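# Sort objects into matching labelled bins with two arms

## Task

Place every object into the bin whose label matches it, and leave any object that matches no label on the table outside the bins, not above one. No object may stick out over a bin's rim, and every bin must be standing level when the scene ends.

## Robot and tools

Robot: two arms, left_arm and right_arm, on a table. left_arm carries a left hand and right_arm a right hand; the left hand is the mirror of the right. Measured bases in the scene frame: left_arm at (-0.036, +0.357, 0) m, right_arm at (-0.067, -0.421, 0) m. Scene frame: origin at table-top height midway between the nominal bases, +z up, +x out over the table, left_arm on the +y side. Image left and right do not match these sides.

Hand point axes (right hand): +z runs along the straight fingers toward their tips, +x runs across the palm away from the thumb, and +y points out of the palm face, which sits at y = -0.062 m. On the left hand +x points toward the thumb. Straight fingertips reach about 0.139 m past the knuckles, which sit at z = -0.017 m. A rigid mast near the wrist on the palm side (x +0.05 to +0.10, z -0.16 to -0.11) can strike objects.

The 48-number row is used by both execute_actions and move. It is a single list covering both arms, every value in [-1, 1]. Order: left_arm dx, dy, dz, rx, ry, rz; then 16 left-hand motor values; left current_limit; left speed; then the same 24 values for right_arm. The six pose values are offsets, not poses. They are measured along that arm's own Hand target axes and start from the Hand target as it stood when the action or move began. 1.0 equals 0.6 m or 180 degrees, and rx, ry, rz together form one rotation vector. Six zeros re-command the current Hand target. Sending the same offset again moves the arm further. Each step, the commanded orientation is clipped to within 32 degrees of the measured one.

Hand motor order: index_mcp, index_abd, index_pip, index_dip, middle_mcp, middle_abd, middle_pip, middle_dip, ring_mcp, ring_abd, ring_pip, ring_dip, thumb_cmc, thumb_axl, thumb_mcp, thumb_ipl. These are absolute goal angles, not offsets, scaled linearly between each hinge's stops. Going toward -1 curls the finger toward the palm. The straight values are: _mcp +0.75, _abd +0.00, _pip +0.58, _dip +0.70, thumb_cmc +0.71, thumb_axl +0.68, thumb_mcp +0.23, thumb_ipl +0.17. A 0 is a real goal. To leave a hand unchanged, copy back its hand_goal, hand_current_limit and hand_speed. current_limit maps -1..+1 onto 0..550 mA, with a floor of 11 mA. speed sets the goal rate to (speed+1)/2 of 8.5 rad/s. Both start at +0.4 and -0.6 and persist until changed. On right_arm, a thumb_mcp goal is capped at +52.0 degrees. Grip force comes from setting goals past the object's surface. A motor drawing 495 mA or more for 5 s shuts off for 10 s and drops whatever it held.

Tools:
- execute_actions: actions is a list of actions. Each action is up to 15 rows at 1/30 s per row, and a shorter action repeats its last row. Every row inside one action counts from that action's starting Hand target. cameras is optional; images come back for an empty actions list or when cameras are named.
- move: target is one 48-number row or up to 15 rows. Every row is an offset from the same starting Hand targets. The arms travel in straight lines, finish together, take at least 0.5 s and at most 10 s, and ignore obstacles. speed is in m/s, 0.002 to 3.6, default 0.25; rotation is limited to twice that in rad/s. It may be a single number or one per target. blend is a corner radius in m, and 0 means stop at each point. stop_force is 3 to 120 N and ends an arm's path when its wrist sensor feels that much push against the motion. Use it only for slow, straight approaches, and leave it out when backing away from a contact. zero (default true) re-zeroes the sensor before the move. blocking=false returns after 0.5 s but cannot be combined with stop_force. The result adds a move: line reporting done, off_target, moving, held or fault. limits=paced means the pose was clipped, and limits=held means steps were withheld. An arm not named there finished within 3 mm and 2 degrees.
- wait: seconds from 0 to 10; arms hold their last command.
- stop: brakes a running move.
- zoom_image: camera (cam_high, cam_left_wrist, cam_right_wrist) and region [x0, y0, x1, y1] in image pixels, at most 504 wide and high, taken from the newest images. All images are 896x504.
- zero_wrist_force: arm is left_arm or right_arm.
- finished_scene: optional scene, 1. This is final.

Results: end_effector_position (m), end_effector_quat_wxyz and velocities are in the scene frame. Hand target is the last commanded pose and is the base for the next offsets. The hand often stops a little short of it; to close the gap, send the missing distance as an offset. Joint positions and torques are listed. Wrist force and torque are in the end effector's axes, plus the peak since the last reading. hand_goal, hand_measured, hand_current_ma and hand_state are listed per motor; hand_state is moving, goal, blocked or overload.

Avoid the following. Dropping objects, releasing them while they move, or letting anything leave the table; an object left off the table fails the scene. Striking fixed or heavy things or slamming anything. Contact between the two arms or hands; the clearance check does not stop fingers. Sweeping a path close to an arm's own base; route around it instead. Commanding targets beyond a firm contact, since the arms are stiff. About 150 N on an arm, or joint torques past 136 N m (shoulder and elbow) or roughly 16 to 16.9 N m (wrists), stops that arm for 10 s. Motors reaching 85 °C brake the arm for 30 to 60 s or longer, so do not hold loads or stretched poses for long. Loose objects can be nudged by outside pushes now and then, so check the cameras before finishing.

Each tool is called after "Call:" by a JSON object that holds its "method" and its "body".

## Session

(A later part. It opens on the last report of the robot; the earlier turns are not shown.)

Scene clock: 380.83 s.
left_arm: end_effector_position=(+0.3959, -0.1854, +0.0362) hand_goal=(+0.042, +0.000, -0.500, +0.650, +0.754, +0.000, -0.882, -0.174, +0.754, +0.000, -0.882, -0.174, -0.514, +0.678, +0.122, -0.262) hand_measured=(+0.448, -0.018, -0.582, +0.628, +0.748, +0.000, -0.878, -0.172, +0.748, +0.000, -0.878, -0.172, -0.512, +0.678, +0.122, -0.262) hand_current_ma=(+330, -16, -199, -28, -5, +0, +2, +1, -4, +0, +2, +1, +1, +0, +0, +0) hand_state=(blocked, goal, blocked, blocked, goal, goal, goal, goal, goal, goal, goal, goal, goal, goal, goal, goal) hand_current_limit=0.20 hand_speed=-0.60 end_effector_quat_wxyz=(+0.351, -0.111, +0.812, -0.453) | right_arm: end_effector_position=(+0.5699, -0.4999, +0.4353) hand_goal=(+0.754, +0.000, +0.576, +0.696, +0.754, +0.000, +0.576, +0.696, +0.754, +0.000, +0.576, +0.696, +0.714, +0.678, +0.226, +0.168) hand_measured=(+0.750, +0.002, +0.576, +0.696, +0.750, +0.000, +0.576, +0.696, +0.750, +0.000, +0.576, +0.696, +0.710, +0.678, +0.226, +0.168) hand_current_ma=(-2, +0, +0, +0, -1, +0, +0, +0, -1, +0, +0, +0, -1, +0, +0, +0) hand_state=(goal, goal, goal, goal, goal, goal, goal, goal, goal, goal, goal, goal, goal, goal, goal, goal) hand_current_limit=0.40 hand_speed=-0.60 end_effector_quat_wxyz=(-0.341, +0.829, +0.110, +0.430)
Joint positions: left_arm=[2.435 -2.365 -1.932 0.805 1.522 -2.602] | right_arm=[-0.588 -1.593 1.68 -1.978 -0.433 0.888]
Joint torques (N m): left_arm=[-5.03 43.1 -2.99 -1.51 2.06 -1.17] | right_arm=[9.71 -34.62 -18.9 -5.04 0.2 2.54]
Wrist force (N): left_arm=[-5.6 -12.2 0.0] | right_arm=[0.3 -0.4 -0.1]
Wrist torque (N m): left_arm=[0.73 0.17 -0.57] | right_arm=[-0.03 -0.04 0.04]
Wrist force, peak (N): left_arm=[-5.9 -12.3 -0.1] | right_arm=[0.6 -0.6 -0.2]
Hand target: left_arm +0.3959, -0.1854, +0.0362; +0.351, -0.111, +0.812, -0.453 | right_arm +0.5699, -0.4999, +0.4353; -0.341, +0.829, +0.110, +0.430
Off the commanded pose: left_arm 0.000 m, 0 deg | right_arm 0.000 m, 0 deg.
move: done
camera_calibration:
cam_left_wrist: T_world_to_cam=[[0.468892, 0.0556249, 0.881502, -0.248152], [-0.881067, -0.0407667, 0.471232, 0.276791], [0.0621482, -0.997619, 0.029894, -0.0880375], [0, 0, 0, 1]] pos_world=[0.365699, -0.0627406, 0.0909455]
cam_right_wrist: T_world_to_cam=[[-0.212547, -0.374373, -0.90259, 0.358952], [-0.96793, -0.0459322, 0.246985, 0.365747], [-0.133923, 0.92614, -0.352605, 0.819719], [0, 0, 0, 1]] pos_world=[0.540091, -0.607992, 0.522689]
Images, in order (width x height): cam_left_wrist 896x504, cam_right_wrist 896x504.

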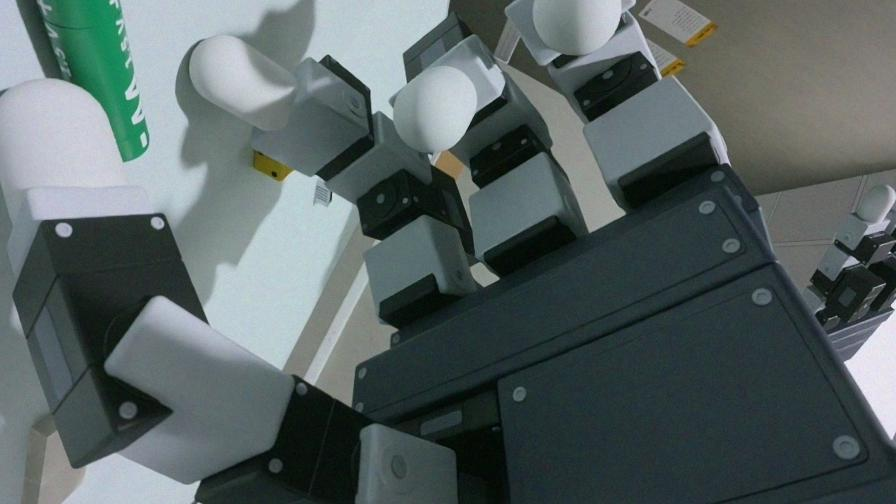

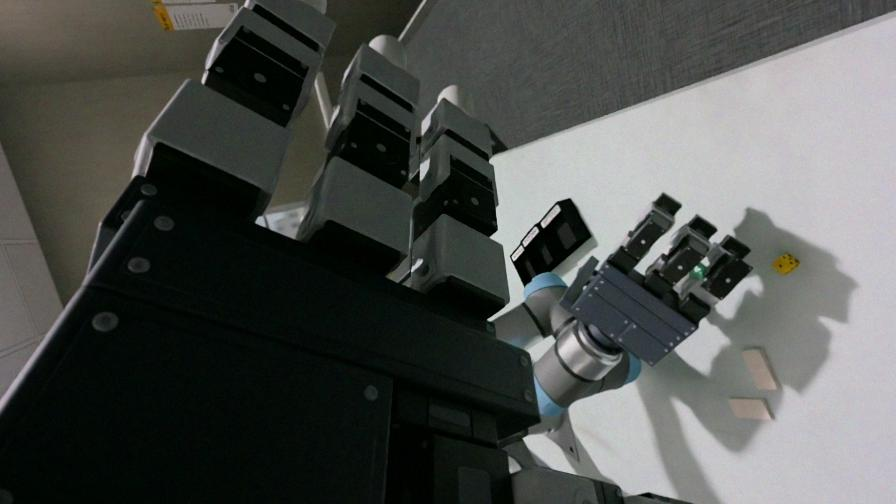

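Call:
{"method": "move", "body": {"target": [[-0.0024,-0.0041,-0.0017,0,0,0,0.544,0,-0.737,0.696,0.754,0,-0.883,-0.174,0.754,0,-0.883,-0.174,-0.514,0.678,0.121,-0.262,0.2,-0.6,0,0,0,0,0,0,0.754,0,0.576,0.696,0.754,0,0.576,0.696,0.754,0,0.576,0.696,0.714,0.678,0.226,0.168,0.4,-0.6],[-0.0004,-0.0007,-0.0003,0,0,0,0.397,0,-0.708,0.696,0.754,0,-0.883,-0.174,0.754,0,-0.883,-0.174,-0.514,0.678,0.121,-0.262,0.2,-0.6,0,0,0,0,0,0,0.754,0,0.576,0.696,0.754,0,0.576,0.696,0.754,0,0.576,0.696,0.714,0.678,0.226,0.168,0.4,-0.6],[-0.0004,-0.0007,-0.0003,0,0,0,0.205,0,-0.65,0.696,0.754,0,-0.883,-0.174,0.754,0,-0.883,-0.174,-0.514,0.678,0.121,-0.262,0.2,-0.6,0,0,0,0,0,0,0.754,0,0.576,0.696,0.754,0,0.576,0.696,0.754,0,0.576,0.696,0.714,0.678,0.226,0.168,0.4,-0.6]], "speed": 0.05, "cameras": ["cam_left_wrist"]}}

Scene clock: 406.63 s.
left_arm: end_effector_position=(+0.3959, -0.1854, +0.0368) hand_goal=(+0.206, +0.000, -0.650, +0.696, +0.754, +0.000, -0.882, -0.174, +0.754, +0.000, -0.882, -0.174, -0.514, +0.678, +0.122, -0.262) hand_measured=(+0.502, -0.010, -0.694, +0.690, +0.748, +0.000, -0.878, -0.172, +0.748, +0.000, -0.878, -0.172, -0.512, +0.678, +0.122, -0.262) hand_current_ma=(+330, -7, -79, -5, -5, +0, +2, +1, -4, +0, +2, +1, +1, +0, +0, +0) hand_state=(blocked, goal, blocked, goal, goal, goal, goal, goal, goal, goal, goal, goal, goal, goal, goal, goal) hand_current_limit=0.20 hand_speed=-0.60 end_effector_quat_wxyz=(+0.351, -0.111, +0.812, -0.453) | right_arm: end_effector_position=(+0.5699, -0.4999, +0.4353) hand_goal=(+0.754, +0.000, +0.576, +0.696, +0.754, +0.000, +0.576, +0.696, +0.754, +0.000, +0.576, +0.696, +0.714, +0.678, +0.226, +0.168) hand_measured=(+0.750, +0.002, +0.576, +0.696, +0.750, +0.000, +0.576, +0.696, +0.750, +0.000, +0.576, +0.696, +0.710, +0.678, +0.226, +0.168) hand_current_ma=(-2, +0, +0, +0, -1, +0, +0, +0, -1, +0, +0, +0, -1, +0, +0, +0) hand_state=(goal, goal, goal, goal, goal, goal, goal, goal, goal, goal, goal, goal, goal, goal, goal, goal) hand_current_limit=0.40 hand_speed=-0.60 end_effector_quat_wxyz=(-0.341, +0.829, +0.110, +0.430)
Joint positions: left_arm=[2.435 -2.364 -1.932 0.804 1.522 -2.602] | right_arm=[-0.588 -1.593 1.68 -1.978 -0.433 0.888]
Joint torques (N m): left_arm=[13 41.59 6.89 -0.85 1.17 -0.72] | right_arm=[9.59 -34.77 -18.95 -4.97 0.07 2.63]
Wrist force (N): left_arm=[-6.6 -9.2 1.3] | right_arm=[0.4 -0.4 0.0]
Wrist torque (N m): left_arm=[0.66 0.18 -0.51] | right_arm=[-0.02 -0.07 0.05]
Wrist force, peak (N): left_arm=[-5.9 -12.8 -0.1] | right_arm=[0.8 -0.3 -0.4]
Hand target: left_arm +0.3959, -0.1853, +0.0367; +0.351, -0.111, +0.812, -0.453 | right_arm +0.5699, -0.4999, +0.4353; -0.341, +0.829, +0.110, +0.430
Off the commanded pose: left_arm 0.000 m, 0 deg | right_arm 0.000 m, 0 deg.
move: done
camera_calibration:
cam_left_wrist: T_world_to_cam=[[0.468892, 0.0556249, 0.881502, -0.248598], [-0.881067, -0.0407667, 0.471232, 0.27656], [0.0621482, -0.997619, 0.029894, -0.0879527], [0, 0, 0, 1]] pos_world=[0.365699, -0.0626406, 0.0914455]
Images, in order (width x height): cam_left_wrist 896x504.

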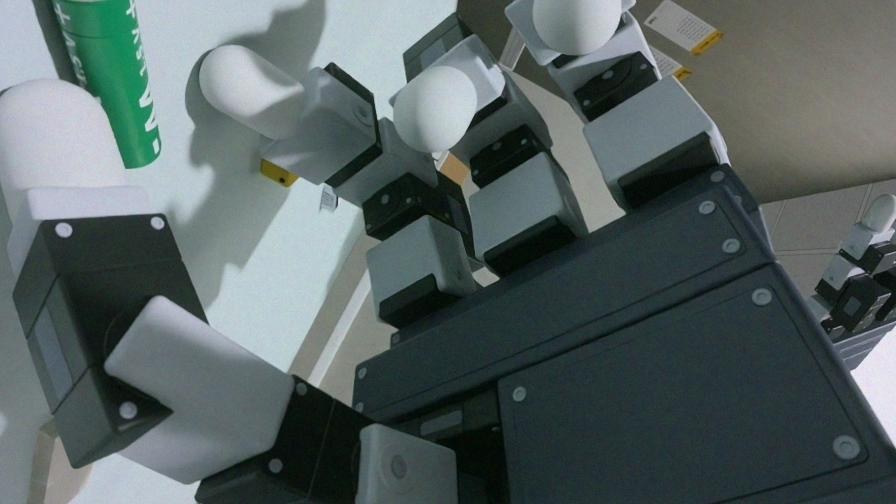

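Call:
{"method": "move", "body": {"target": [[-0.0024,-0.0041,-0.0017,0,0,0,0.544,0,-0.84,0.696,0.754,0,-0.883,-0.174,0.754,0,-0.883,-0.174,-0.514,0.678,0.121,-0.262,0.2,-0.6,0,0,0,0,0,0,0.754,0,0.576,0.696,0.754,0,0.576,0.696,0.754,0,0.576,0.696,0.714,0.678,0.226,0.168,0.4,-0.6],[-0.0004,-0.0007,-0.0003,0,0,0,0.397,0,-0.84,0.696,0.754,0,-0.883,-0.174,0.754,0,-0.883,-0.174,-0.514,0.678,0.121,-0.262,0.2,-0.6,0,0,0,0,0,0,0.754,0,0.576,0.696,0.754,0,0.576,0.696,0.754,0,0.576,0.696,0.714,0.678,0.226,0.168,0.4,-0.6]], "speed": 0.05, "cameras": ["cam_left_wrist"]}}

Scene clock: 422.33 s.
left_arm: end_effector_position=(+0.3959, -0.1853, +0.0372) hand_goal=(+0.398, +0.000, -0.840, +0.696, +0.754, +0.000, -0.882, -0.174, +0.754, +0.000, -0.882, -0.174, -0.514, +0.678, +0.122, -0.262) hand_measured=(+0.396, -0.002, -0.834, +0.696, +0.748, +0.000, -0.878, -0.172, +0.748, +0.000, -0.878, -0.172, -0.512, +0.678, +0.122, -0.262) hand_current_ma=(+0, -1, +3, +0, -5, +0, +2, +1, -4, +0, +2, +1, +1, +0, +0, +0) hand_state=(goal, goal, goal, goal, goal, goal, goal, goal, goal, goal, goal, goal, goal, goal, goal, goal) hand_current_limit=0.20 hand_speed=-0.60 end_effector_quat_wxyz=(+0.351, -0.111, +0.812, -0.453) | right_arm: end_effector_position=(+0.5699, -0.4999, +0.4353) hand_goal=(+0.754, +0.000, +0.576, +0.696, +0.754, +0.000, +0.576, +0.696, +0.754, +0.000, +0.576, +0.696, +0.714, +0.678, +0.226, +0.168) hand_measured=(+0.750, +0.002, +0.576, +0.696, +0.750, +0.000, +0.576, +0.696, +0.750, +0.000, +0.576, +0.696, +0.710, +0.678, +0.226, +0.168) hand_current_ma=(-2, +0, +0, +0, -1, +0, +0, +0, -1, +0, +0, +0, -1, +0, +0, +0) hand_state=(goal, goal, goal, goal, goal, goal, goal, goal, goal, goal, goal, goal, goal, goal, goal, goal) hand_current_limit=0.40 hand_speed=-0.60 end_effector_quat_wxyz=(-0.341, +0.829, +0.110, +0.430)
Joint positions: left_arm=[2.435 -2.363 -1.933 0.803 1.522 -2.602] | right_arm=[-0.588 -1.593 1.68 -1.978 -0.433 0.888]
Joint torques (N m): left_arm=[0.94 52.37 23.45 0 0.87 -0.57] | right_arm=[9.41 -34.32 -18.61 -5.03 0.16 2.49]
Wrist force (N): left_arm=[-2.5 0.1 0.7] | right_arm=[0.4 -0.2 0.0]
Wrist torque (N m): left_arm=[0.54 0.18 -0.29] | right_arm=[-0.01 -0.07 0.06]
Wrist force, peak (N): left_arm=[-6.9 -9.5 0.7] | right_arm=[0.8 -0.3 -0.1]
Hand target: left_arm +0.3959, -0.1853, +0.0372; +0.351, -0.111, +0.812, -0.453 | right_arm +0.5699, -0.4999, +0.4353; -0.341, +0.829, +0.110, +0.430
Off the commanded pose: left_arm 0.000 m, 0 deg | right_arm 0.000 m, 0 deg.
move: done
camera_calibration:
cam_left_wrist: T_world_to_cam=[[0.468967, 0.0555868, 0.881464, -0.249066], [-0.881019, -0.0408961, 0.47131, 0.276292], [0.0622471, -0.997616, 0.029794, -0.0879945], [0, 0, 0, 1]] pos_world=[0.365699, -0.0626407, 0.0919454]
Images, in order (width x height): cam_left_wrist 896x504.

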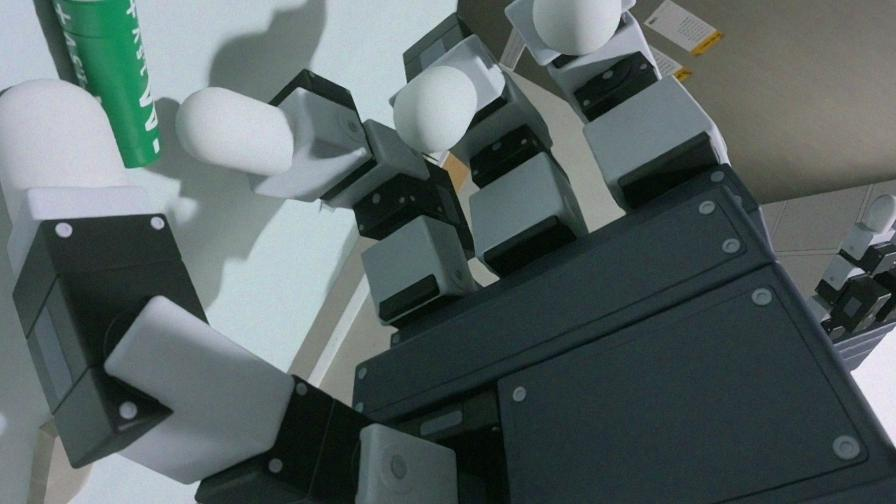

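Call:
{"method": "move", "body": {"target": [[0,0,0,0,0,0,0.452,0,-0.737,0.696,0.754,0,-0.883,-0.174,0.754,0,-0.883,-0.174,-0.514,0.678,0.121,-0.262,0.2,-0.6,0,0,0,0,0,0,0.754,0,0.576,0.696,0.754,0,0.576,0.696,0.754,0,0.576,0.696,0.714,0.678,0.226,0.168,0.4,-0.6],[0,0,0,0,0,0,0.384,0,-0.701,0.696,0.754,0,-0.883,-0.174,0.754,0,-0.883,-0.174,-0.514,0.678,0.121,-0.262,0.2,-0.6,0,0,0,0,0,0,0.754,0,0.576,0.696,0.754,0,0.576,0.696,0.754,0,0.576,0.696,0.714,0.678,0.226,0.168,0.4,-0.6],[0,0,0,0,0,0,0.329,0,-0.672,0.696,0.754,0,-0.883,-0.174,0.754,0,-0.883,-0.174,-0.514,0.678,0.121,-0.262,0.2,-0.6,0,0,0,0,0,0,0.754,0,0.576,0.696,0.754,0,0.576,0.696,0.754,0,0.576,0.696,0.714,0.678,0.226,0.168,0.4,-0.6],[0,0,0,0,0,0,0.274,0,-0.647,0.696,0.754,0,-0.883,-0.174,0.754,0,-0.883,-0.174,-0.514,0.678,0.121,-0.262,0.2,-0.6,0,0,0,0,0,0,0.754,0,0.576,0.696,0.754,0,0.576,0.696,0.754,0,0.576,0.696,0.714,0.678,0.226,0.168,0.4,-0.6],[0,0,0,0,0,0,0.219,0,-0.625,0.696,0.754,0,-0.883,-0.174,0.754,0,-0.883,-0.174,-0.514,0.678,0.121,-0.262,0.2,-0.6,0,0,0,0,0,0,0.754,0,0.576,0.696,0.754,0,0.576,0.696,0.754,0,0.576,0.696,0.714,0.678,0.226,0.168,0.4,-0.6]], "speed": 0.05, "cameras": ["cam_left_wrist","cam_right_wrist"]}}

Scene clock: 441.77 s.
left_arm: end_effector_position=(+0.3959, -0.1853, +0.0372) hand_goal=(+0.220, +0.000, -0.624, +0.696, +0.754, +0.000, -0.882, -0.174, +0.754, +0.000, -0.882, -0.174, -0.514, +0.678, +0.122, -0.262) hand_measured=(+0.232, -0.002, -0.624, +0.696, +0.748, +0.000, -0.878, -0.172, +0.748, +0.000, -0.878, -0.172, -0.512, +0.678, +0.126, -0.260) hand_current_ma=(+13, +0, +0, +0, -5, +0, +2, +1, -4, +0, +2, +1, +0, +0, +3, +1) hand_state=(goal, goal, goal, goal, goal, goal, goal, goal, goal, goal, goal, goal, goal, goal, goal, goal) hand_current_limit=0.20 hand_speed=-0.60 end_effector_quat_wxyz=(+0.351, -0.111, +0.812, -0.453) | right_arm: end_effector_position=(+0.5699, -0.4999, +0.4353) hand_goal=(+0.754, +0.000, +0.576, +0.696, +0.754, +0.000, +0.576, +0.696, +0.754, +0.000, +0.576, +0.696, +0.714, +0.678, +0.226, +0.168) hand_measured=(+0.750, +0.002, +0.576, +0.696, +0.750, +0.000, +0.576, +0.696, +0.750, +0.000, +0.576, +0.696, +0.710, +0.678, +0.226, +0.168) hand_current_ma=(-2, +0, +0, +0, -1, +0, +0, +0, -1, +0, +0, +0, -1, +0, +0, +0) hand_state=(goal, goal, goal, goal, goal, goal, goal, goal, goal, goal, goal, goal, goal, goal, goal, goal) hand_current_limit=0.40 hand_speed=-0.60 end_effector_quat_wxyz=(-0.341, +0.829, +0.110, +0.430)
Joint positions: left_arm=[2.435 -2.363 -1.933 0.803 1.522 -2.602] | right_arm=[-0.588 -1.593 1.68 -1.978 -0.433 0.888]
Joint torques (N m): left_arm=[-8.46 52.06 23.02 0.28 2.28 -1.21] | right_arm=[9.33 -34.06 -18.7 -5.08 0.16 2.45]
Wrist force (N): left_arm=[-3.0 -0.1 0.5] | right_arm=[0.6 -0.6 0.0]
Wrist torque (N m): left_arm=[0.58 0.22 -0.35] | right_arm=[-0.05 -0.09 0.06]
Wrist force, peak (N): left_arm=[-3.3 0.1 0.7] | right_arm=[0.6 -0.5 -0.1]
Hand target: left_arm +0.3959, -0.1853, +0.0372; +0.351, -0.111, +0.812, -0.453 | right_arm +0.5699, -0.4999, +0.4353; -0.341, +0.829, +0.110, +0.430
Off the commanded pose: left_arm 0.000 m, 0 deg | right_arm 0.000 m, 0 deg.
move: done
camera_calibration:
cam_left_wrist: T_world_to_cam=[[0.468975, 0.0555402, 0.881463, -0.249071], [-0.881022, -0.0408079, 0.471312, 0.276298], [0.0621474, -0.997622, 0.0297943, -0.0879586], [0, 0, 0, 1]] pos_world=[0.365699, -0.0626408, 0.0919454]
cam_right_wrist: T_world_to_cam=[[-0.212547, -0.374373, -0.90259, 0.358952], [-0.96793, -0.0459322, 0.246985, 0.365747], [-0.133923, 0.92614, -0.352605, 0.819719], [0, 0, 0, 1]] pos_world=[0.540091, -0.607992, 0.522689]
Images, in order (width x height): cam_left_wrist 896x504, cam_right_wrist 896x504.

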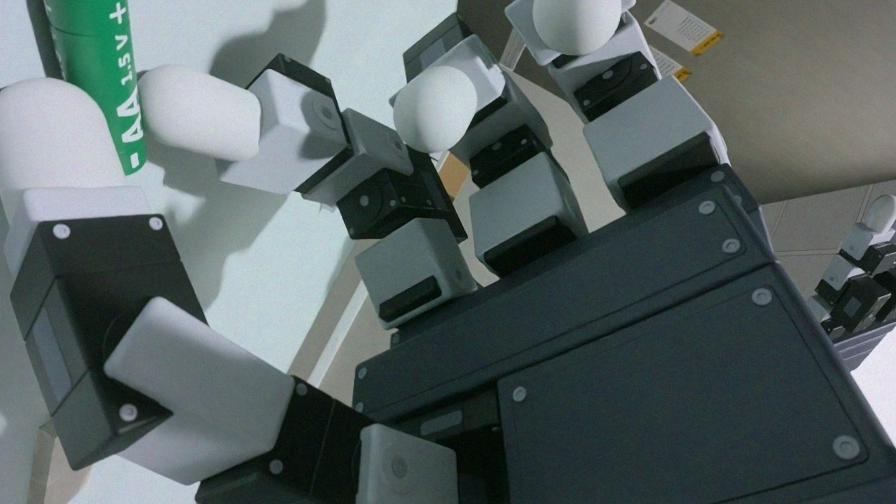

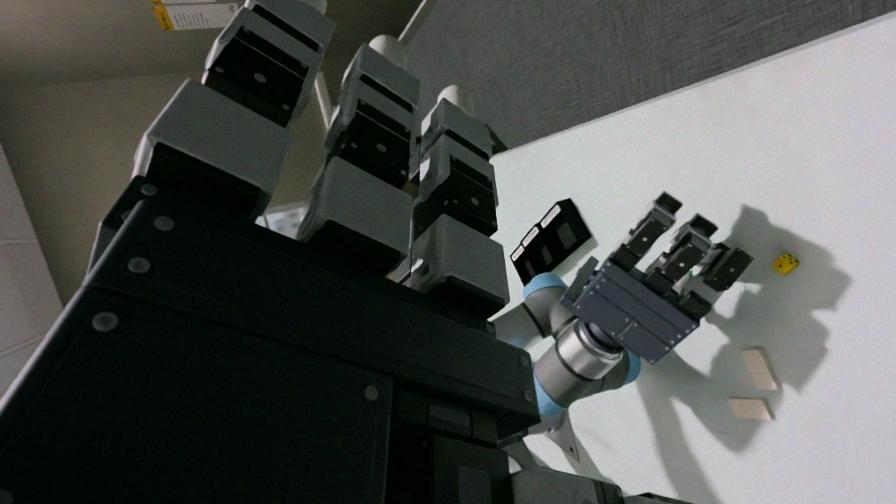

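Call:
{"method": "move", "body": {"target": [[0,0,0,0,0,0,0.03,0,-0.62,0.67,0.754,0,-0.883,-0.174,0.754,0,-0.883,-0.174,-0.514,0.678,0.121,-0.262,0.2,-0.6,0,0,0,0,0,0,0.754,0,0.576,0.696,0.754,0,0.576,0.696,0.754,0,0.576,0.696,0.714,0.678,0.226,0.168,0.4,-0.6],[-0.0783,-0.1357,-0.057,0,0,0,0.03,0,-0.62,0.67,0.754,0,-0.883,-0.174,0.754,0,-0.883,-0.174,-0.514,0.678,0.121,-0.262,0.2,-0.6,0,0,0,0,0,0,0.754,0,0.576,0.696,0.754,0,0.576,0.696,0.754,0,0.576,0.696,0.714,0.678,0.226,0.168,0.4,-0.6]], "speed": 0.12, "cameras": ["all"]}}

Scene clock: 448.17 s.
left_arm: end_effector_position=(+0.3962, -0.1854, +0.1373) hand_goal=(+0.030, +0.000, -0.620, +0.670, +0.754, +0.000, -0.882, -0.174, +0.754, +0.000, -0.882, -0.174, -0.514, +0.678, +0.122, -0.262) hand_measured=(+0.126, +0.000, -0.604, +0.682, +0.748, +0.000, -0.878, -0.172, +0.748, +0.000, -0.878, -0.172, -0.520, +0.676, +0.162, -0.236) hand_current_ma=(+272, +0, +16, +12, -5, +0, +2, +1, -4, +0, +2, +1, -3, -1, +98, +54) hand_state=(blocked, goal, goal, goal, goal, goal, goal, goal, goal, goal, goal, goal, goal, goal, blocked, blocked) hand_current_limit=0.20 hand_speed=-0.60 end_effector_quat_wxyz=(+0.351, -0.111, +0.812, -0.453) | right_arm: end_effector_position=(+0.5699, -0.4999, +0.4353) hand_goal=(+0.754, +0.000, +0.576, +0.696, +0.754, +0.000, +0.576, +0.696, +0.754, +0.000, +0.576, +0.696, +0.714, +0.678, +0.226, +0.168) hand_measured=(+0.750, +0.002, +0.576, +0.696, +0.750, +0.000, +0.576, +0.696, +0.750, +0.000, +0.576, +0.696, +0.710, +0.678, +0.226, +0.168) hand_current_ma=(-2, +0, +0, +0, -1, +0, +0, +0, -1, +0, +0, +0, -1, +0, +0, +0) hand_state=(goal, goal, goal, goal, goal, goal, goal, goal, goal, goal, goal, goal, goal, goal, goal, goal) hand_current_limit=0.40 hand_speed=-0.60 end_effector_quat_wxyz=(-0.341, +0.829, +0.110, +0.430)
Joint positions: left_arm=[2.435 -2.145 -1.939 0.591 1.522 -2.602] | right_arm=[-0.588 -1.593 1.68 -1.978 -0.433 0.888]
Joint torques (N m): left_arm=[14.32 43.17 6.59 3.53 -2.01 0.36] | right_arm=[9.21 -33.74 -19 -5.04 0.03 2.5]
Wrist force (N): left_arm=[-2.9 0.8 1.3] | right_arm=[0.4 -0.3 0.3]
Wrist torque (N m): left_arm=[0.61 0.23 -0.33] | right_arm=[-0.04 -0.08 0.05]
Wrist force, peak (N): left_arm=[-3.4 -0.7 0.7] | right_arm=[0.7 -0.4 -0.3]
Hand target: left_arm +0.3961, -0.1854, +0.1373; +0.351, -0.111, +0.812, -0.453 | right_arm +0.5699, -0.4999, +0.4353; -0.341, +0.829, +0.110, +0.430
Off the commanded pose: left_arm 0.000 m, 0 deg | right_arm 0.000 m, 0 deg.
move: done
camera_calibration:
cam_left_wrist: T_world_to_cam=[[0.468773, 0.055708, 0.88156, -0.337375], [-0.881129, -0.0407282, 0.471118, 0.229461], [0.0621494, -0.997616, 0.0299937, -0.0910977], [0, 0, 0, 1]] pos_world=[0.365999, -0.0627404, 0.192046]
cam_right_wrist: T_world_to_cam=[[-0.212547, -0.374373, -0.90259, 0.358952], [-0.96793, -0.0459322, 0.246985, 0.365747], [-0.133923, 0.92614, -0.352605, 0.819719], [0, 0, 0, 1]] pos_world=[0.540091, -0.607992, 0.522689]

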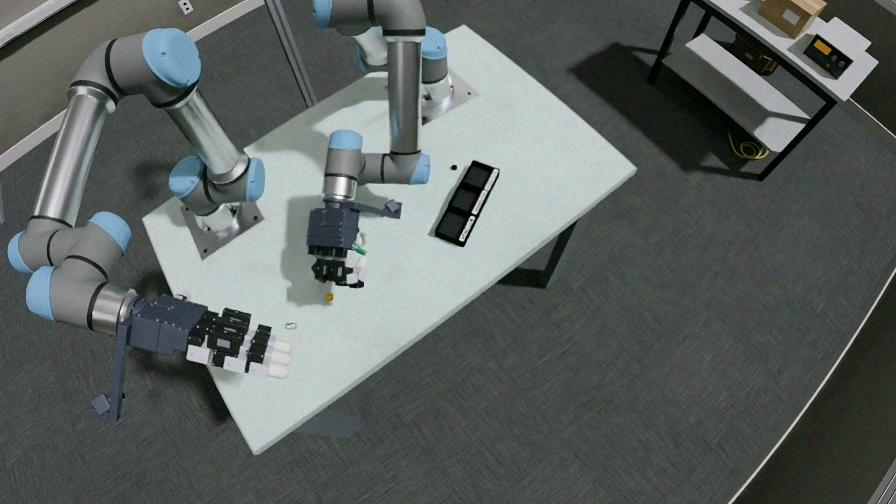

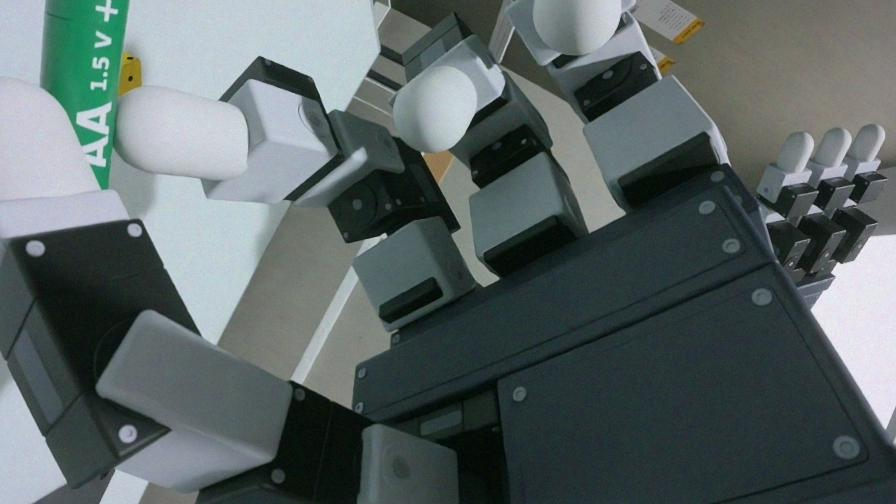

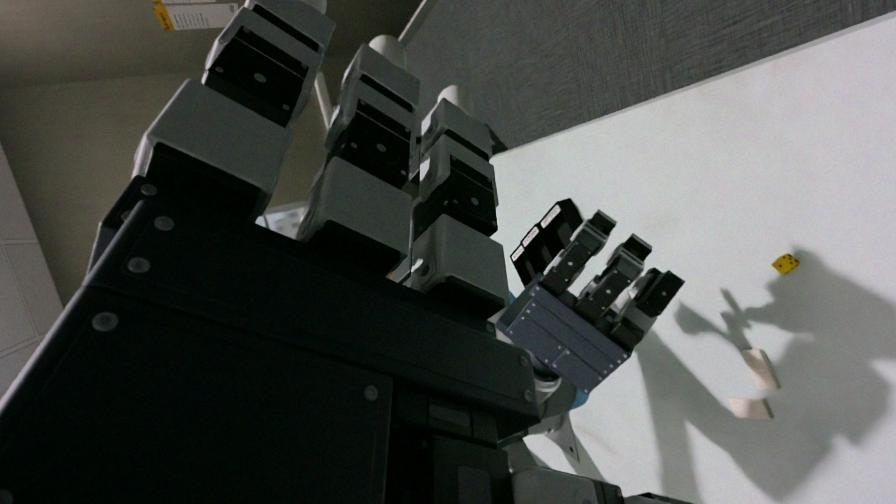

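Call:
{"method": "zoom_image", "body": {"camera": "cam_right_wrist", "region": [500, 185, 620, 285]}}

Call:
{"method": "zoom_image", "body": {"camera": "cam_high", "region": [430, 155, 510, 250]}}

Scaled by 4.200.

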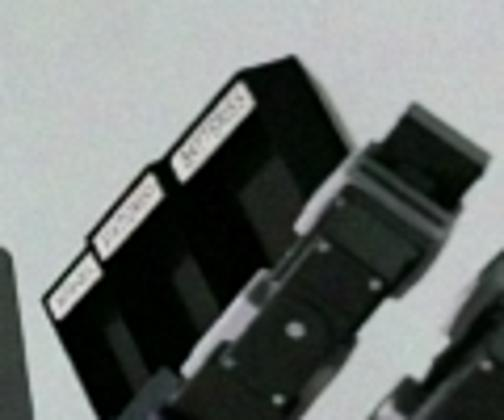

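Scaled by 5.305.

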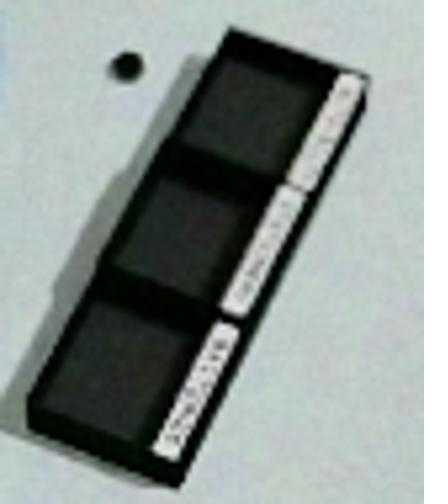

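Call:
{"method": "move", "body": {"target": [0,0,0,0,0,0,0.03,0,-0.62,0.67,0.754,0,-0.883,-0.174,0.754,0,-0.883,-0.174,-0.514,0.678,0.121,-0.262,0.2,-0.6,-0.072,-0.363,0.2865,0,0,0,0.754,0,0.576,0.696,0.754,0,0.576,0.696,0.754,0,0.576,0.696,0.714,0.678,0.226,0.168,0.4,-0.6], "speed": 0.35, "cameras": ["cam_right_wrist"]}}

Call:
{"method": "zoom_image", "body": {"camera": "cam_right_wrist", "region": [560, 100, 800, 300]}}

Scene clock: 492.13 s.
left_arm: end_effector_position=(+0.3961, -0.1854, +0.1373) hand_goal=(+0.030, +0.000, -0.620, +0.670, +0.754, +0.000, -0.882, -0.174, +0.754, +0.000, -0.882, -0.174, -0.514, +0.678, +0.122, -0.262) hand_measured=(+0.126, +0.000, -0.604, +0.682, +0.748, +0.000, -0.878, -0.172, +0.748, +0.000, -0.878, -0.172, -0.520, +0.676, +0.162, -0.236) hand_current_ma=(+272, +0, +16, +12, -5, +0, +2, +1, -4, +0, +2, +1, -3, -1, +98, +54) hand_state=(blocked, goal, goal, goal, goal, goal, goal, goal, goal, goal, goal, goal, goal, goal, blocked, blocked) hand_current_limit=0.20 hand_speed=-0.60 end_effector_quat_wxyz=(+0.350, -0.111, +0.812, -0.453) | right_arm: end_effector_position=(+0.5499, -0.2199, +0.4351) hand_goal=(+0.754, +0.000, +0.576, +0.696, +0.754, +0.000, +0.576, +0.696, +0.754, +0.000, +0.576, +0.696, +0.714, +0.678, +0.226, +0.168) hand_measured=(+0.748, +0.002, +0.576, +0.696, +0.750, +0.000, +0.576, +0.696, +0.750, +0.000, +0.576, +0.696, +0.710, +0.678, +0.226, +0.168) hand_current_ma=(-2, +0, +0, +0, -1, +0, +0, +0, -1, +0, +0, +0, -1, +0, +0, +0) hand_state=(goal, goal, goal, goal, goal, goal, goal, goal, goal, goal, goal, goal, goal, goal, goal, goal) hand_current_limit=0.40 hand_speed=-0.60 end_effector_quat_wxyz=(-0.341, +0.829, +0.110, +0.430)
Joint positions: left_arm=[2.435 -2.144 -1.939 0.591 1.522 -2.602] | right_arm=[-0.017 -1.571 1.792 -2.778 -0.807 1.679]
Joint torques (N m): left_arm=[14.3 48.66 3.7 0.93 -0.94 -0.11] | right_arm=[10.15 -32.48 -17.83 -2.8 -0.63 1.19]
Wrist force (N): left_arm=[-2.8 0.3 0.9] | right_arm=[0.5 -0.5 0.3]
Wrist torque (N m): left_arm=[0.58 0.22 -0.32] | right_arm=[-0.05 -0.09 -0.04]
Wrist force, peak (N): left_arm=[-3.4 0.3 1.3] | right_arm=[0.0 -2.9 1.8]
Hand target: left_arm +0.3961, -0.1854, +0.1373; +0.351, -0.111, +0.812, -0.453 | right_arm +0.5498, -0.2198, +0.4351; -0.341, +0.829, +0.110, +0.430
Off the commanded pose: left_arm 0.000 m, 0 deg | right_arm 0.000 m, 0 deg.
move: done
camera_calibration:
cam_right_wrist: T_world_to_cam=[[-0.212532, -0.374477, -0.90255, 0.45932], [-0.96792, -0.0459992, 0.24701, 0.359264], [-0.134016, 0.926095, -0.352688, 0.557636], [0, 0, 0, 1]] pos_world=[0.520091, -0.327893, 0.522489]
Images, in order (width x height): cam_right_wrist 896x504.

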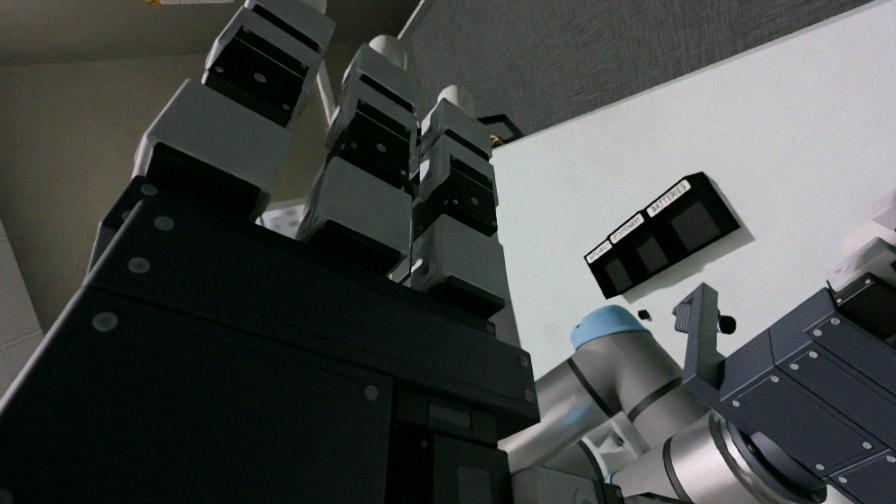

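Scaled by 2.100.

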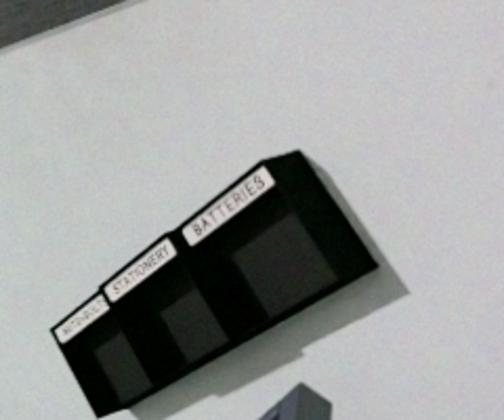

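Call:
{"method": "zoom_image", "body": {"camera": "cam_right_wrist", "region": [580, 170, 700, 270]}}

Call:
{"method": "zoom_image", "body": {"camera": "cam_right_wrist", "region": [580, 225, 630, 270]}}

Call:
{"method": "zoom_image", "body": {"camera": "cam_right_wrist", "region": [620, 290, 760, 350]}}

Scaled by 4.200.

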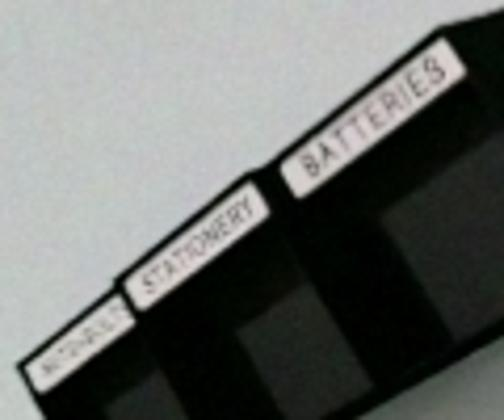

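Scaled by 10.080.

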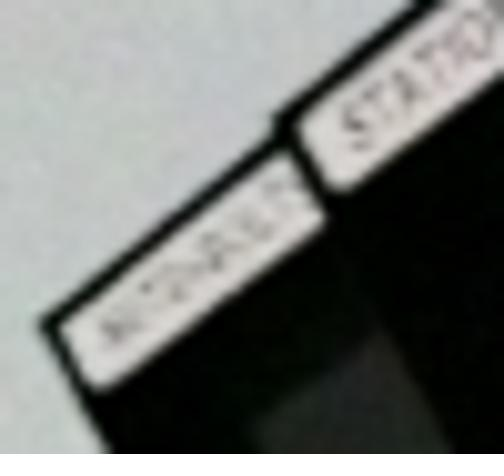

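Scaled by 3.600.

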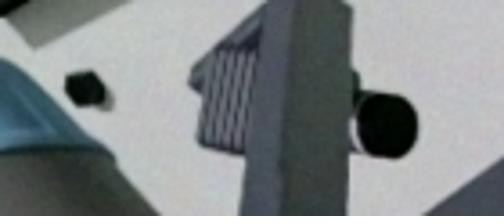

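Call:
{"method": "move", "body": {"target": [-0.3387,0.166,-0.2365,0,0,0,0.03,0,-0.62,0.67,0.754,0,-0.883,-0.174,0.754,0,-0.883,-0.174,-0.514,0.678,0.121,-0.262,0.2,-0.6,0,0,0,0,0,0,0.754,0,0.576,0.696,0.754,0,0.576,0.696,0.754,0,0.576,0.696,0.714,0.678,0.226,0.168,0.4,-0.6], "speed": 0.3, "cameras": ["all"]}}

Call:
{"method": "zoom_image", "body": {"camera": "cam_right_wrist", "region": [560, 100, 800, 300]}}

Call:
{"method": "zoom_image", "body": {"camera": "cam_high", "region": [380, 120, 540, 260]}}

Scene clock: 518.30 s.
left_arm: end_effector_position=(+0.4628, +0.0655, +0.2000) hand_goal=(+0.030, +0.000, -0.620, +0.670, +0.754, +0.000, -0.882, -0.174, +0.754, +0.000, -0.882, -0.174, -0.514, +0.678, +0.122, -0.262) hand_measured=(+0.124, +0.000, -0.604, +0.682, +0.748, +0.000, -0.878, -0.172, +0.748, +0.000, -0.878, -0.172, -0.520, +0.676, +0.162, -0.236) hand_current_ma=(+267, +0, +16, +12, -5, +0, +2, +1, -4, +0, +2, +1, -3, -1, +100, +54) hand_state=(blocked, goal, goal, goal, goal, goal, goal, goal, goal, goal, goal, goal, goal, goal, blocked, blocked) hand_current_limit=0.20 hand_speed=-0.60 end_effector_quat_wxyz=(+0.350, -0.112, +0.812, -0.453) | right_arm: end_effector_position=(+0.5498, -0.2198, +0.4351) hand_goal=(+0.754, +0.000, +0.576, +0.696, +0.754, +0.000, +0.576, +0.696, +0.754, +0.000, +0.576, +0.696, +0.714, +0.678, +0.226, +0.168) hand_measured=(+0.748, +0.002, +0.576, +0.696, +0.750, +0.000, +0.576, +0.696, +0.750, +0.000, +0.576, +0.696, +0.710, +0.678, +0.226, +0.168) hand_current_ma=(-2, +0, +0, +0, -1, +0, +0, +0, -1, +0, +0, +0, -1, +0, +0, +0) hand_state=(goal, goal, goal, goal, goal, goal, goal, goal, goal, goal, goal, goal, goal, goal, goal, goal) hand_current_limit=0.40 hand_speed=-0.60 end_effector_quat_wxyz=(-0.341, +0.829, +0.110, +0.430)
Joint positions: left_arm=[3.037 -1.777 -2.277 0.481 0.963 -2.363] | right_arm=[-0.017 -1.571 1.792 -2.778 -0.807 1.679]
Joint torques (N m): left_arm=[13.68 27.16 28.28 3.95 -1.9 0.39] | right_arm=[9.63 -36.21 -16.57 -4.87 -0.81 2.42]
Wrist force (N): left_arm=[-2.6 0.6 1.0] | right_arm=[0.3 -0.4 0.3]
Wrist torque (N m): left_arm=[0.61 0.19 -0.23] | right_arm=[-0.03 -0.07 -0.04]
Wrist force, peak (N): left_arm=[-4.7 1.3 -0.2] | right_arm=[0.6 -0.7 0.5]
Hand target: left_arm +0.4629, +0.0655, +0.2001; +0.351, -0.111, +0.812, -0.453 | right_arm +0.5498, -0.2198, +0.4351; -0.341, +0.829, +0.110, +0.430
Off the commanded pose: left_arm 0.000 m, 0 deg | right_arm 0.000 m, 0 deg.
move: done
camera_calibration:
cam_left_wrist: T_world_to_cam=[[0.469086, 0.0555918, 0.881401, -0.437919], [-0.880956, -0.0408872, 0.471428, 0.268701], [0.0622456, -0.997616, 0.0297943, 0.153193], [0, 0, 0, 1]] pos_world=[0.4326, 0.188159, 0.254745]
cam_right_wrist: T_world_to_cam=[[-0.212547, -0.374373, -0.90259, 0.459473], [-0.96793, -0.0459322, 0.246985, 0.359279], [-0.133923, 0.92614, -0.352605, 0.557593], [0, 0, 0, 1]] pos_world=[0.520091, -0.327892, 0.522589]

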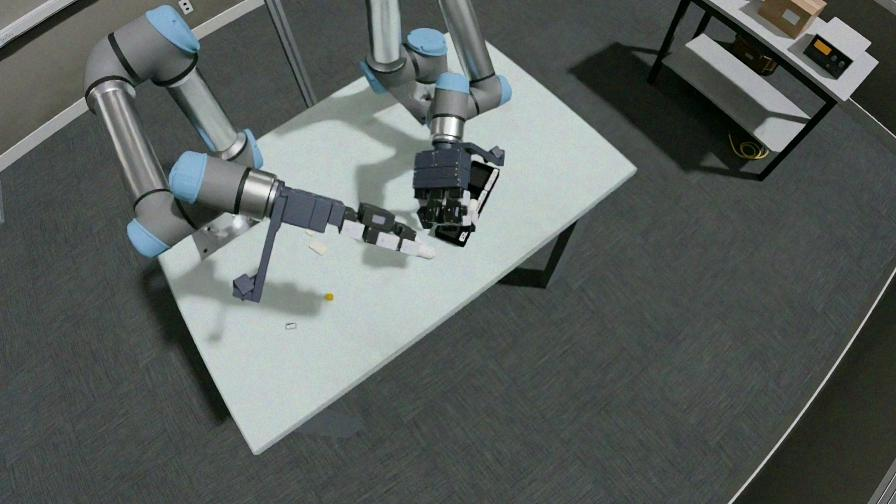

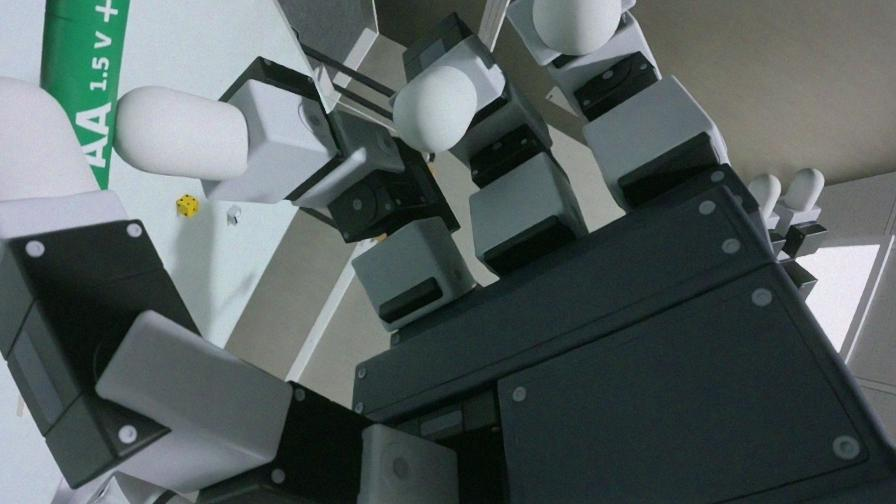

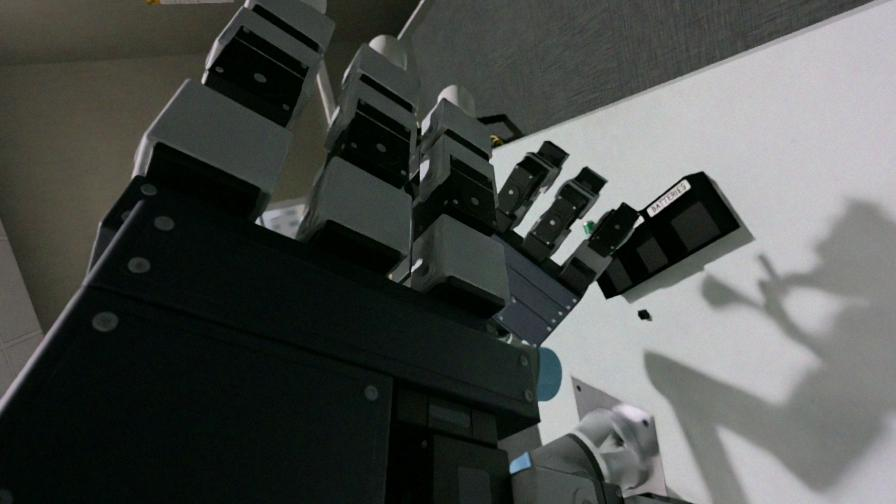

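Scaled by 2.100.

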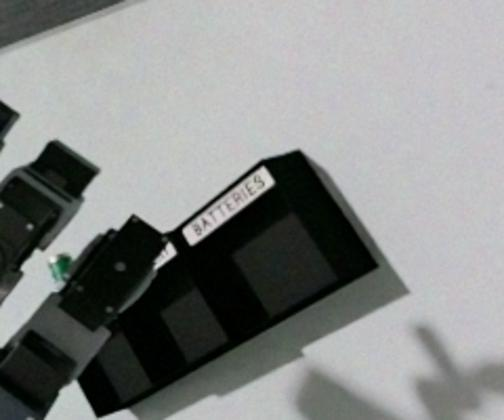

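Scaled by 3.150.

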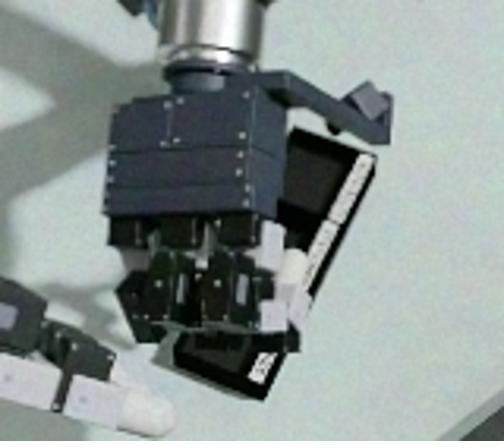

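Call:
{"method": "move", "body": {"target": [0.0695,0.0683,0.0342,0,0,0,0.03,0,-0.62,0.67,0.754,0,-0.883,-0.174,0.754,0,-0.883,-0.174,-0.514,0.678,0.121,-0.262,0.2,-0.6,0,0,0,0,0,0,0.754,0,0.576,0.696,0.754,0,0.576,0.696,0.754,0,0.576,0.696,0.714,0.678,0.226,0.168,0.4,-0.6], "speed": 0.2, "cameras": ["all"]}}

Call:
{"method": "zoom_image", "body": {"camera": "cam_right_wrist", "region": [560, 120, 800, 320]}}

Call:
{"method": "zoom_image", "body": {"camera": "cam_high", "region": [380, 120, 540, 260]}}

Scene clock: 546.87 s.
left_arm: end_effector_position=(+0.4518, +0.0543, +0.1401) hand_goal=(+0.030, +0.000, -0.620, +0.670, +0.754, +0.000, -0.882, -0.174, +0.754, +0.000, -0.882, -0.174, -0.514, +0.678, +0.122, -0.262) hand_measured=(+0.124, +0.000, -0.604, +0.682, +0.748, +0.000, -0.878, -0.172, +0.748, +0.000, -0.878, -0.172, -0.520, +0.676, +0.162, -0.236) hand_current_ma=(+267, +0, +16, +12, -5, +0, +2, +1, -4, +0, +2, +1, -3, -1, +100, +54) hand_state=(blocked, goal, goal, goal, goal, goal, goal, goal, goal, goal, goal, goal, goal, goal, blocked, blocked) hand_current_limit=0.20 hand_speed=-0.60 end_effector_quat_wxyz=(+0.350, -0.111, +0.812, -0.453) | right_arm: end_effector_position=(+0.5498, -0.2198, +0.4351) hand_goal=(+0.754, +0.000, +0.576, +0.696, +0.754, +0.000, +0.576, +0.696, +0.754, +0.000, +0.576, +0.696, +0.714, +0.678, +0.226, +0.168) hand_measured=(+0.748, +0.002, +0.576, +0.696, +0.750, +0.000, +0.576, +0.696, +0.750, +0.000, +0.576, +0.696, +0.710, +0.678, +0.226, +0.168) hand_current_ma=(-2, +0, +0, +0, -1, +0, +0, +0, -1, +0, +0, +0, -1, +0, +0, +0) hand_state=(goal, goal, goal, goal, goal, goal, goal, goal, goal, goal, goal, goal, goal, goal, goal, goal) hand_current_limit=0.40 hand_speed=-0.60 end_effector_quat_wxyz=(-0.341, +0.829, +0.110, +0.430)
Joint positions: left_arm=[3.002 -1.932 -2.324 0.693 0.994 -2.38] | right_arm=[-0.017 -1.571 1.792 -2.778 -0.807 1.679]
Joint torques (N m): left_arm=[13.9 21.68 25.03 3.47 -2.89 0.39] | right_arm=[10.37 -35.15 -17.35 -4.87 -0.79 2.46]
Wrist force (N): left_arm=[-2.6 0.8 1.1] | right_arm=[0.6 -0.5 0.2]
Wrist torque (N m): left_arm=[0.60 0.25 -0.14] | right_arm=[-0.04 -0.10 -0.02]
Wrist force, peak (N): left_arm=[-3.5 -0.5 0.9] | right_arm=[0.8 -0.8 0.4]
Hand target: left_arm +0.4518, +0.0544, +0.1401; +0.351, -0.111, +0.812, -0.453 | right_arm +0.5498, -0.2198, +0.4351; -0.341, +0.829, +0.110, +0.430
Off the commanded pose: left_arm 0.000 m, 0 deg | right_arm 0.000 m, 0 deg.
move: done
camera_calibration:
cam_left_wrist: T_world_to_cam=[[0.469094, 0.0555452, 0.8814, -0.379341], [-0.880959, -0.040799, 0.47143, 0.28678], [0.0621459, -0.997622, 0.0297945, 0.144632], [0, 0, 0, 1]] pos_world=[0.4216, 0.177059, 0.194845]
cam_right_wrist: T_world_to_cam=[[-0.212547, -0.374373, -0.90259, 0.459473], [-0.96793, -0.0459322, 0.246985, 0.359279], [-0.133923, 0.92614, -0.352605, 0.557593], [0, 0, 0, 1]] pos_world=[0.520091, -0.327892, 0.522589]

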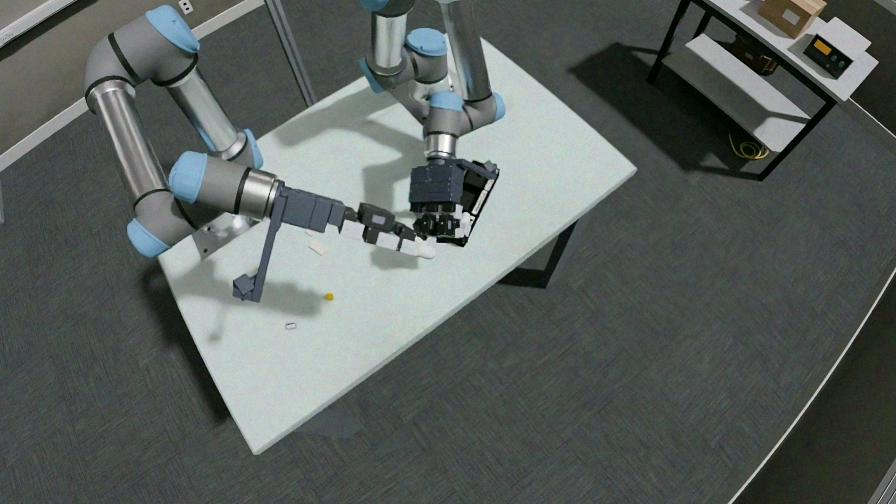

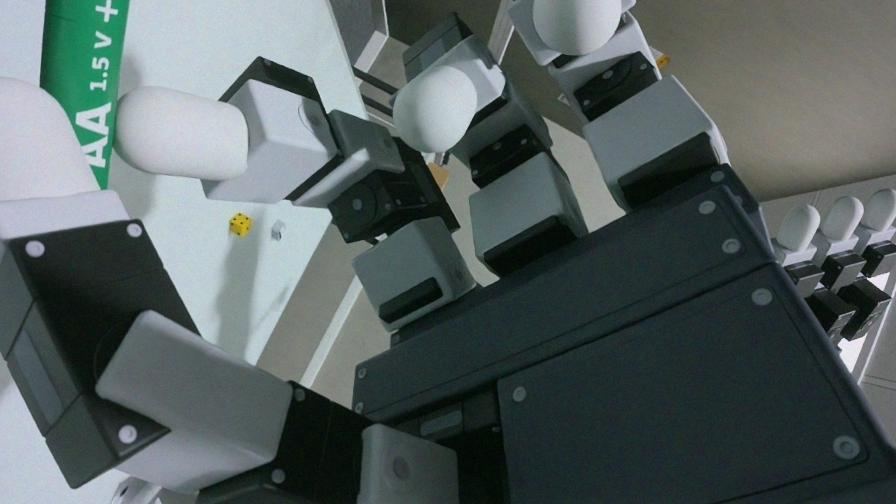

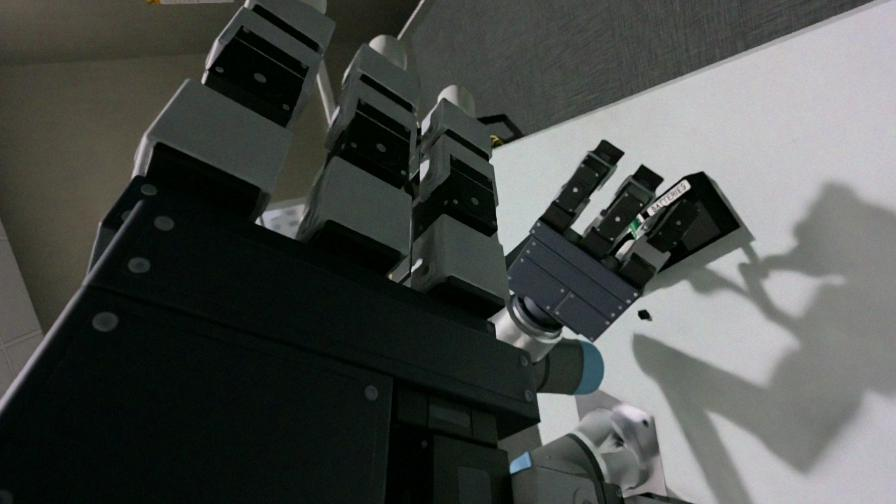

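Scaled by 2.100.

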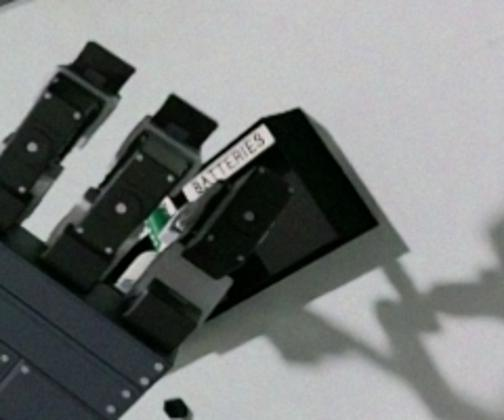

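Scaled by 3.150.

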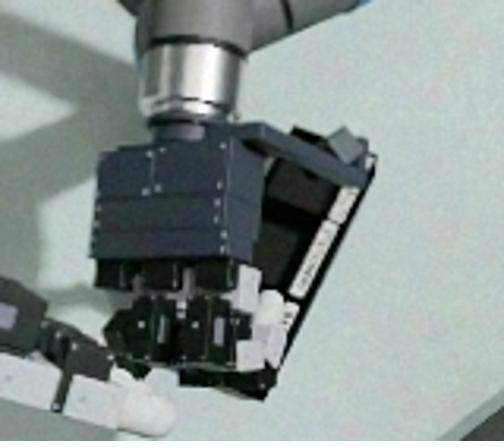

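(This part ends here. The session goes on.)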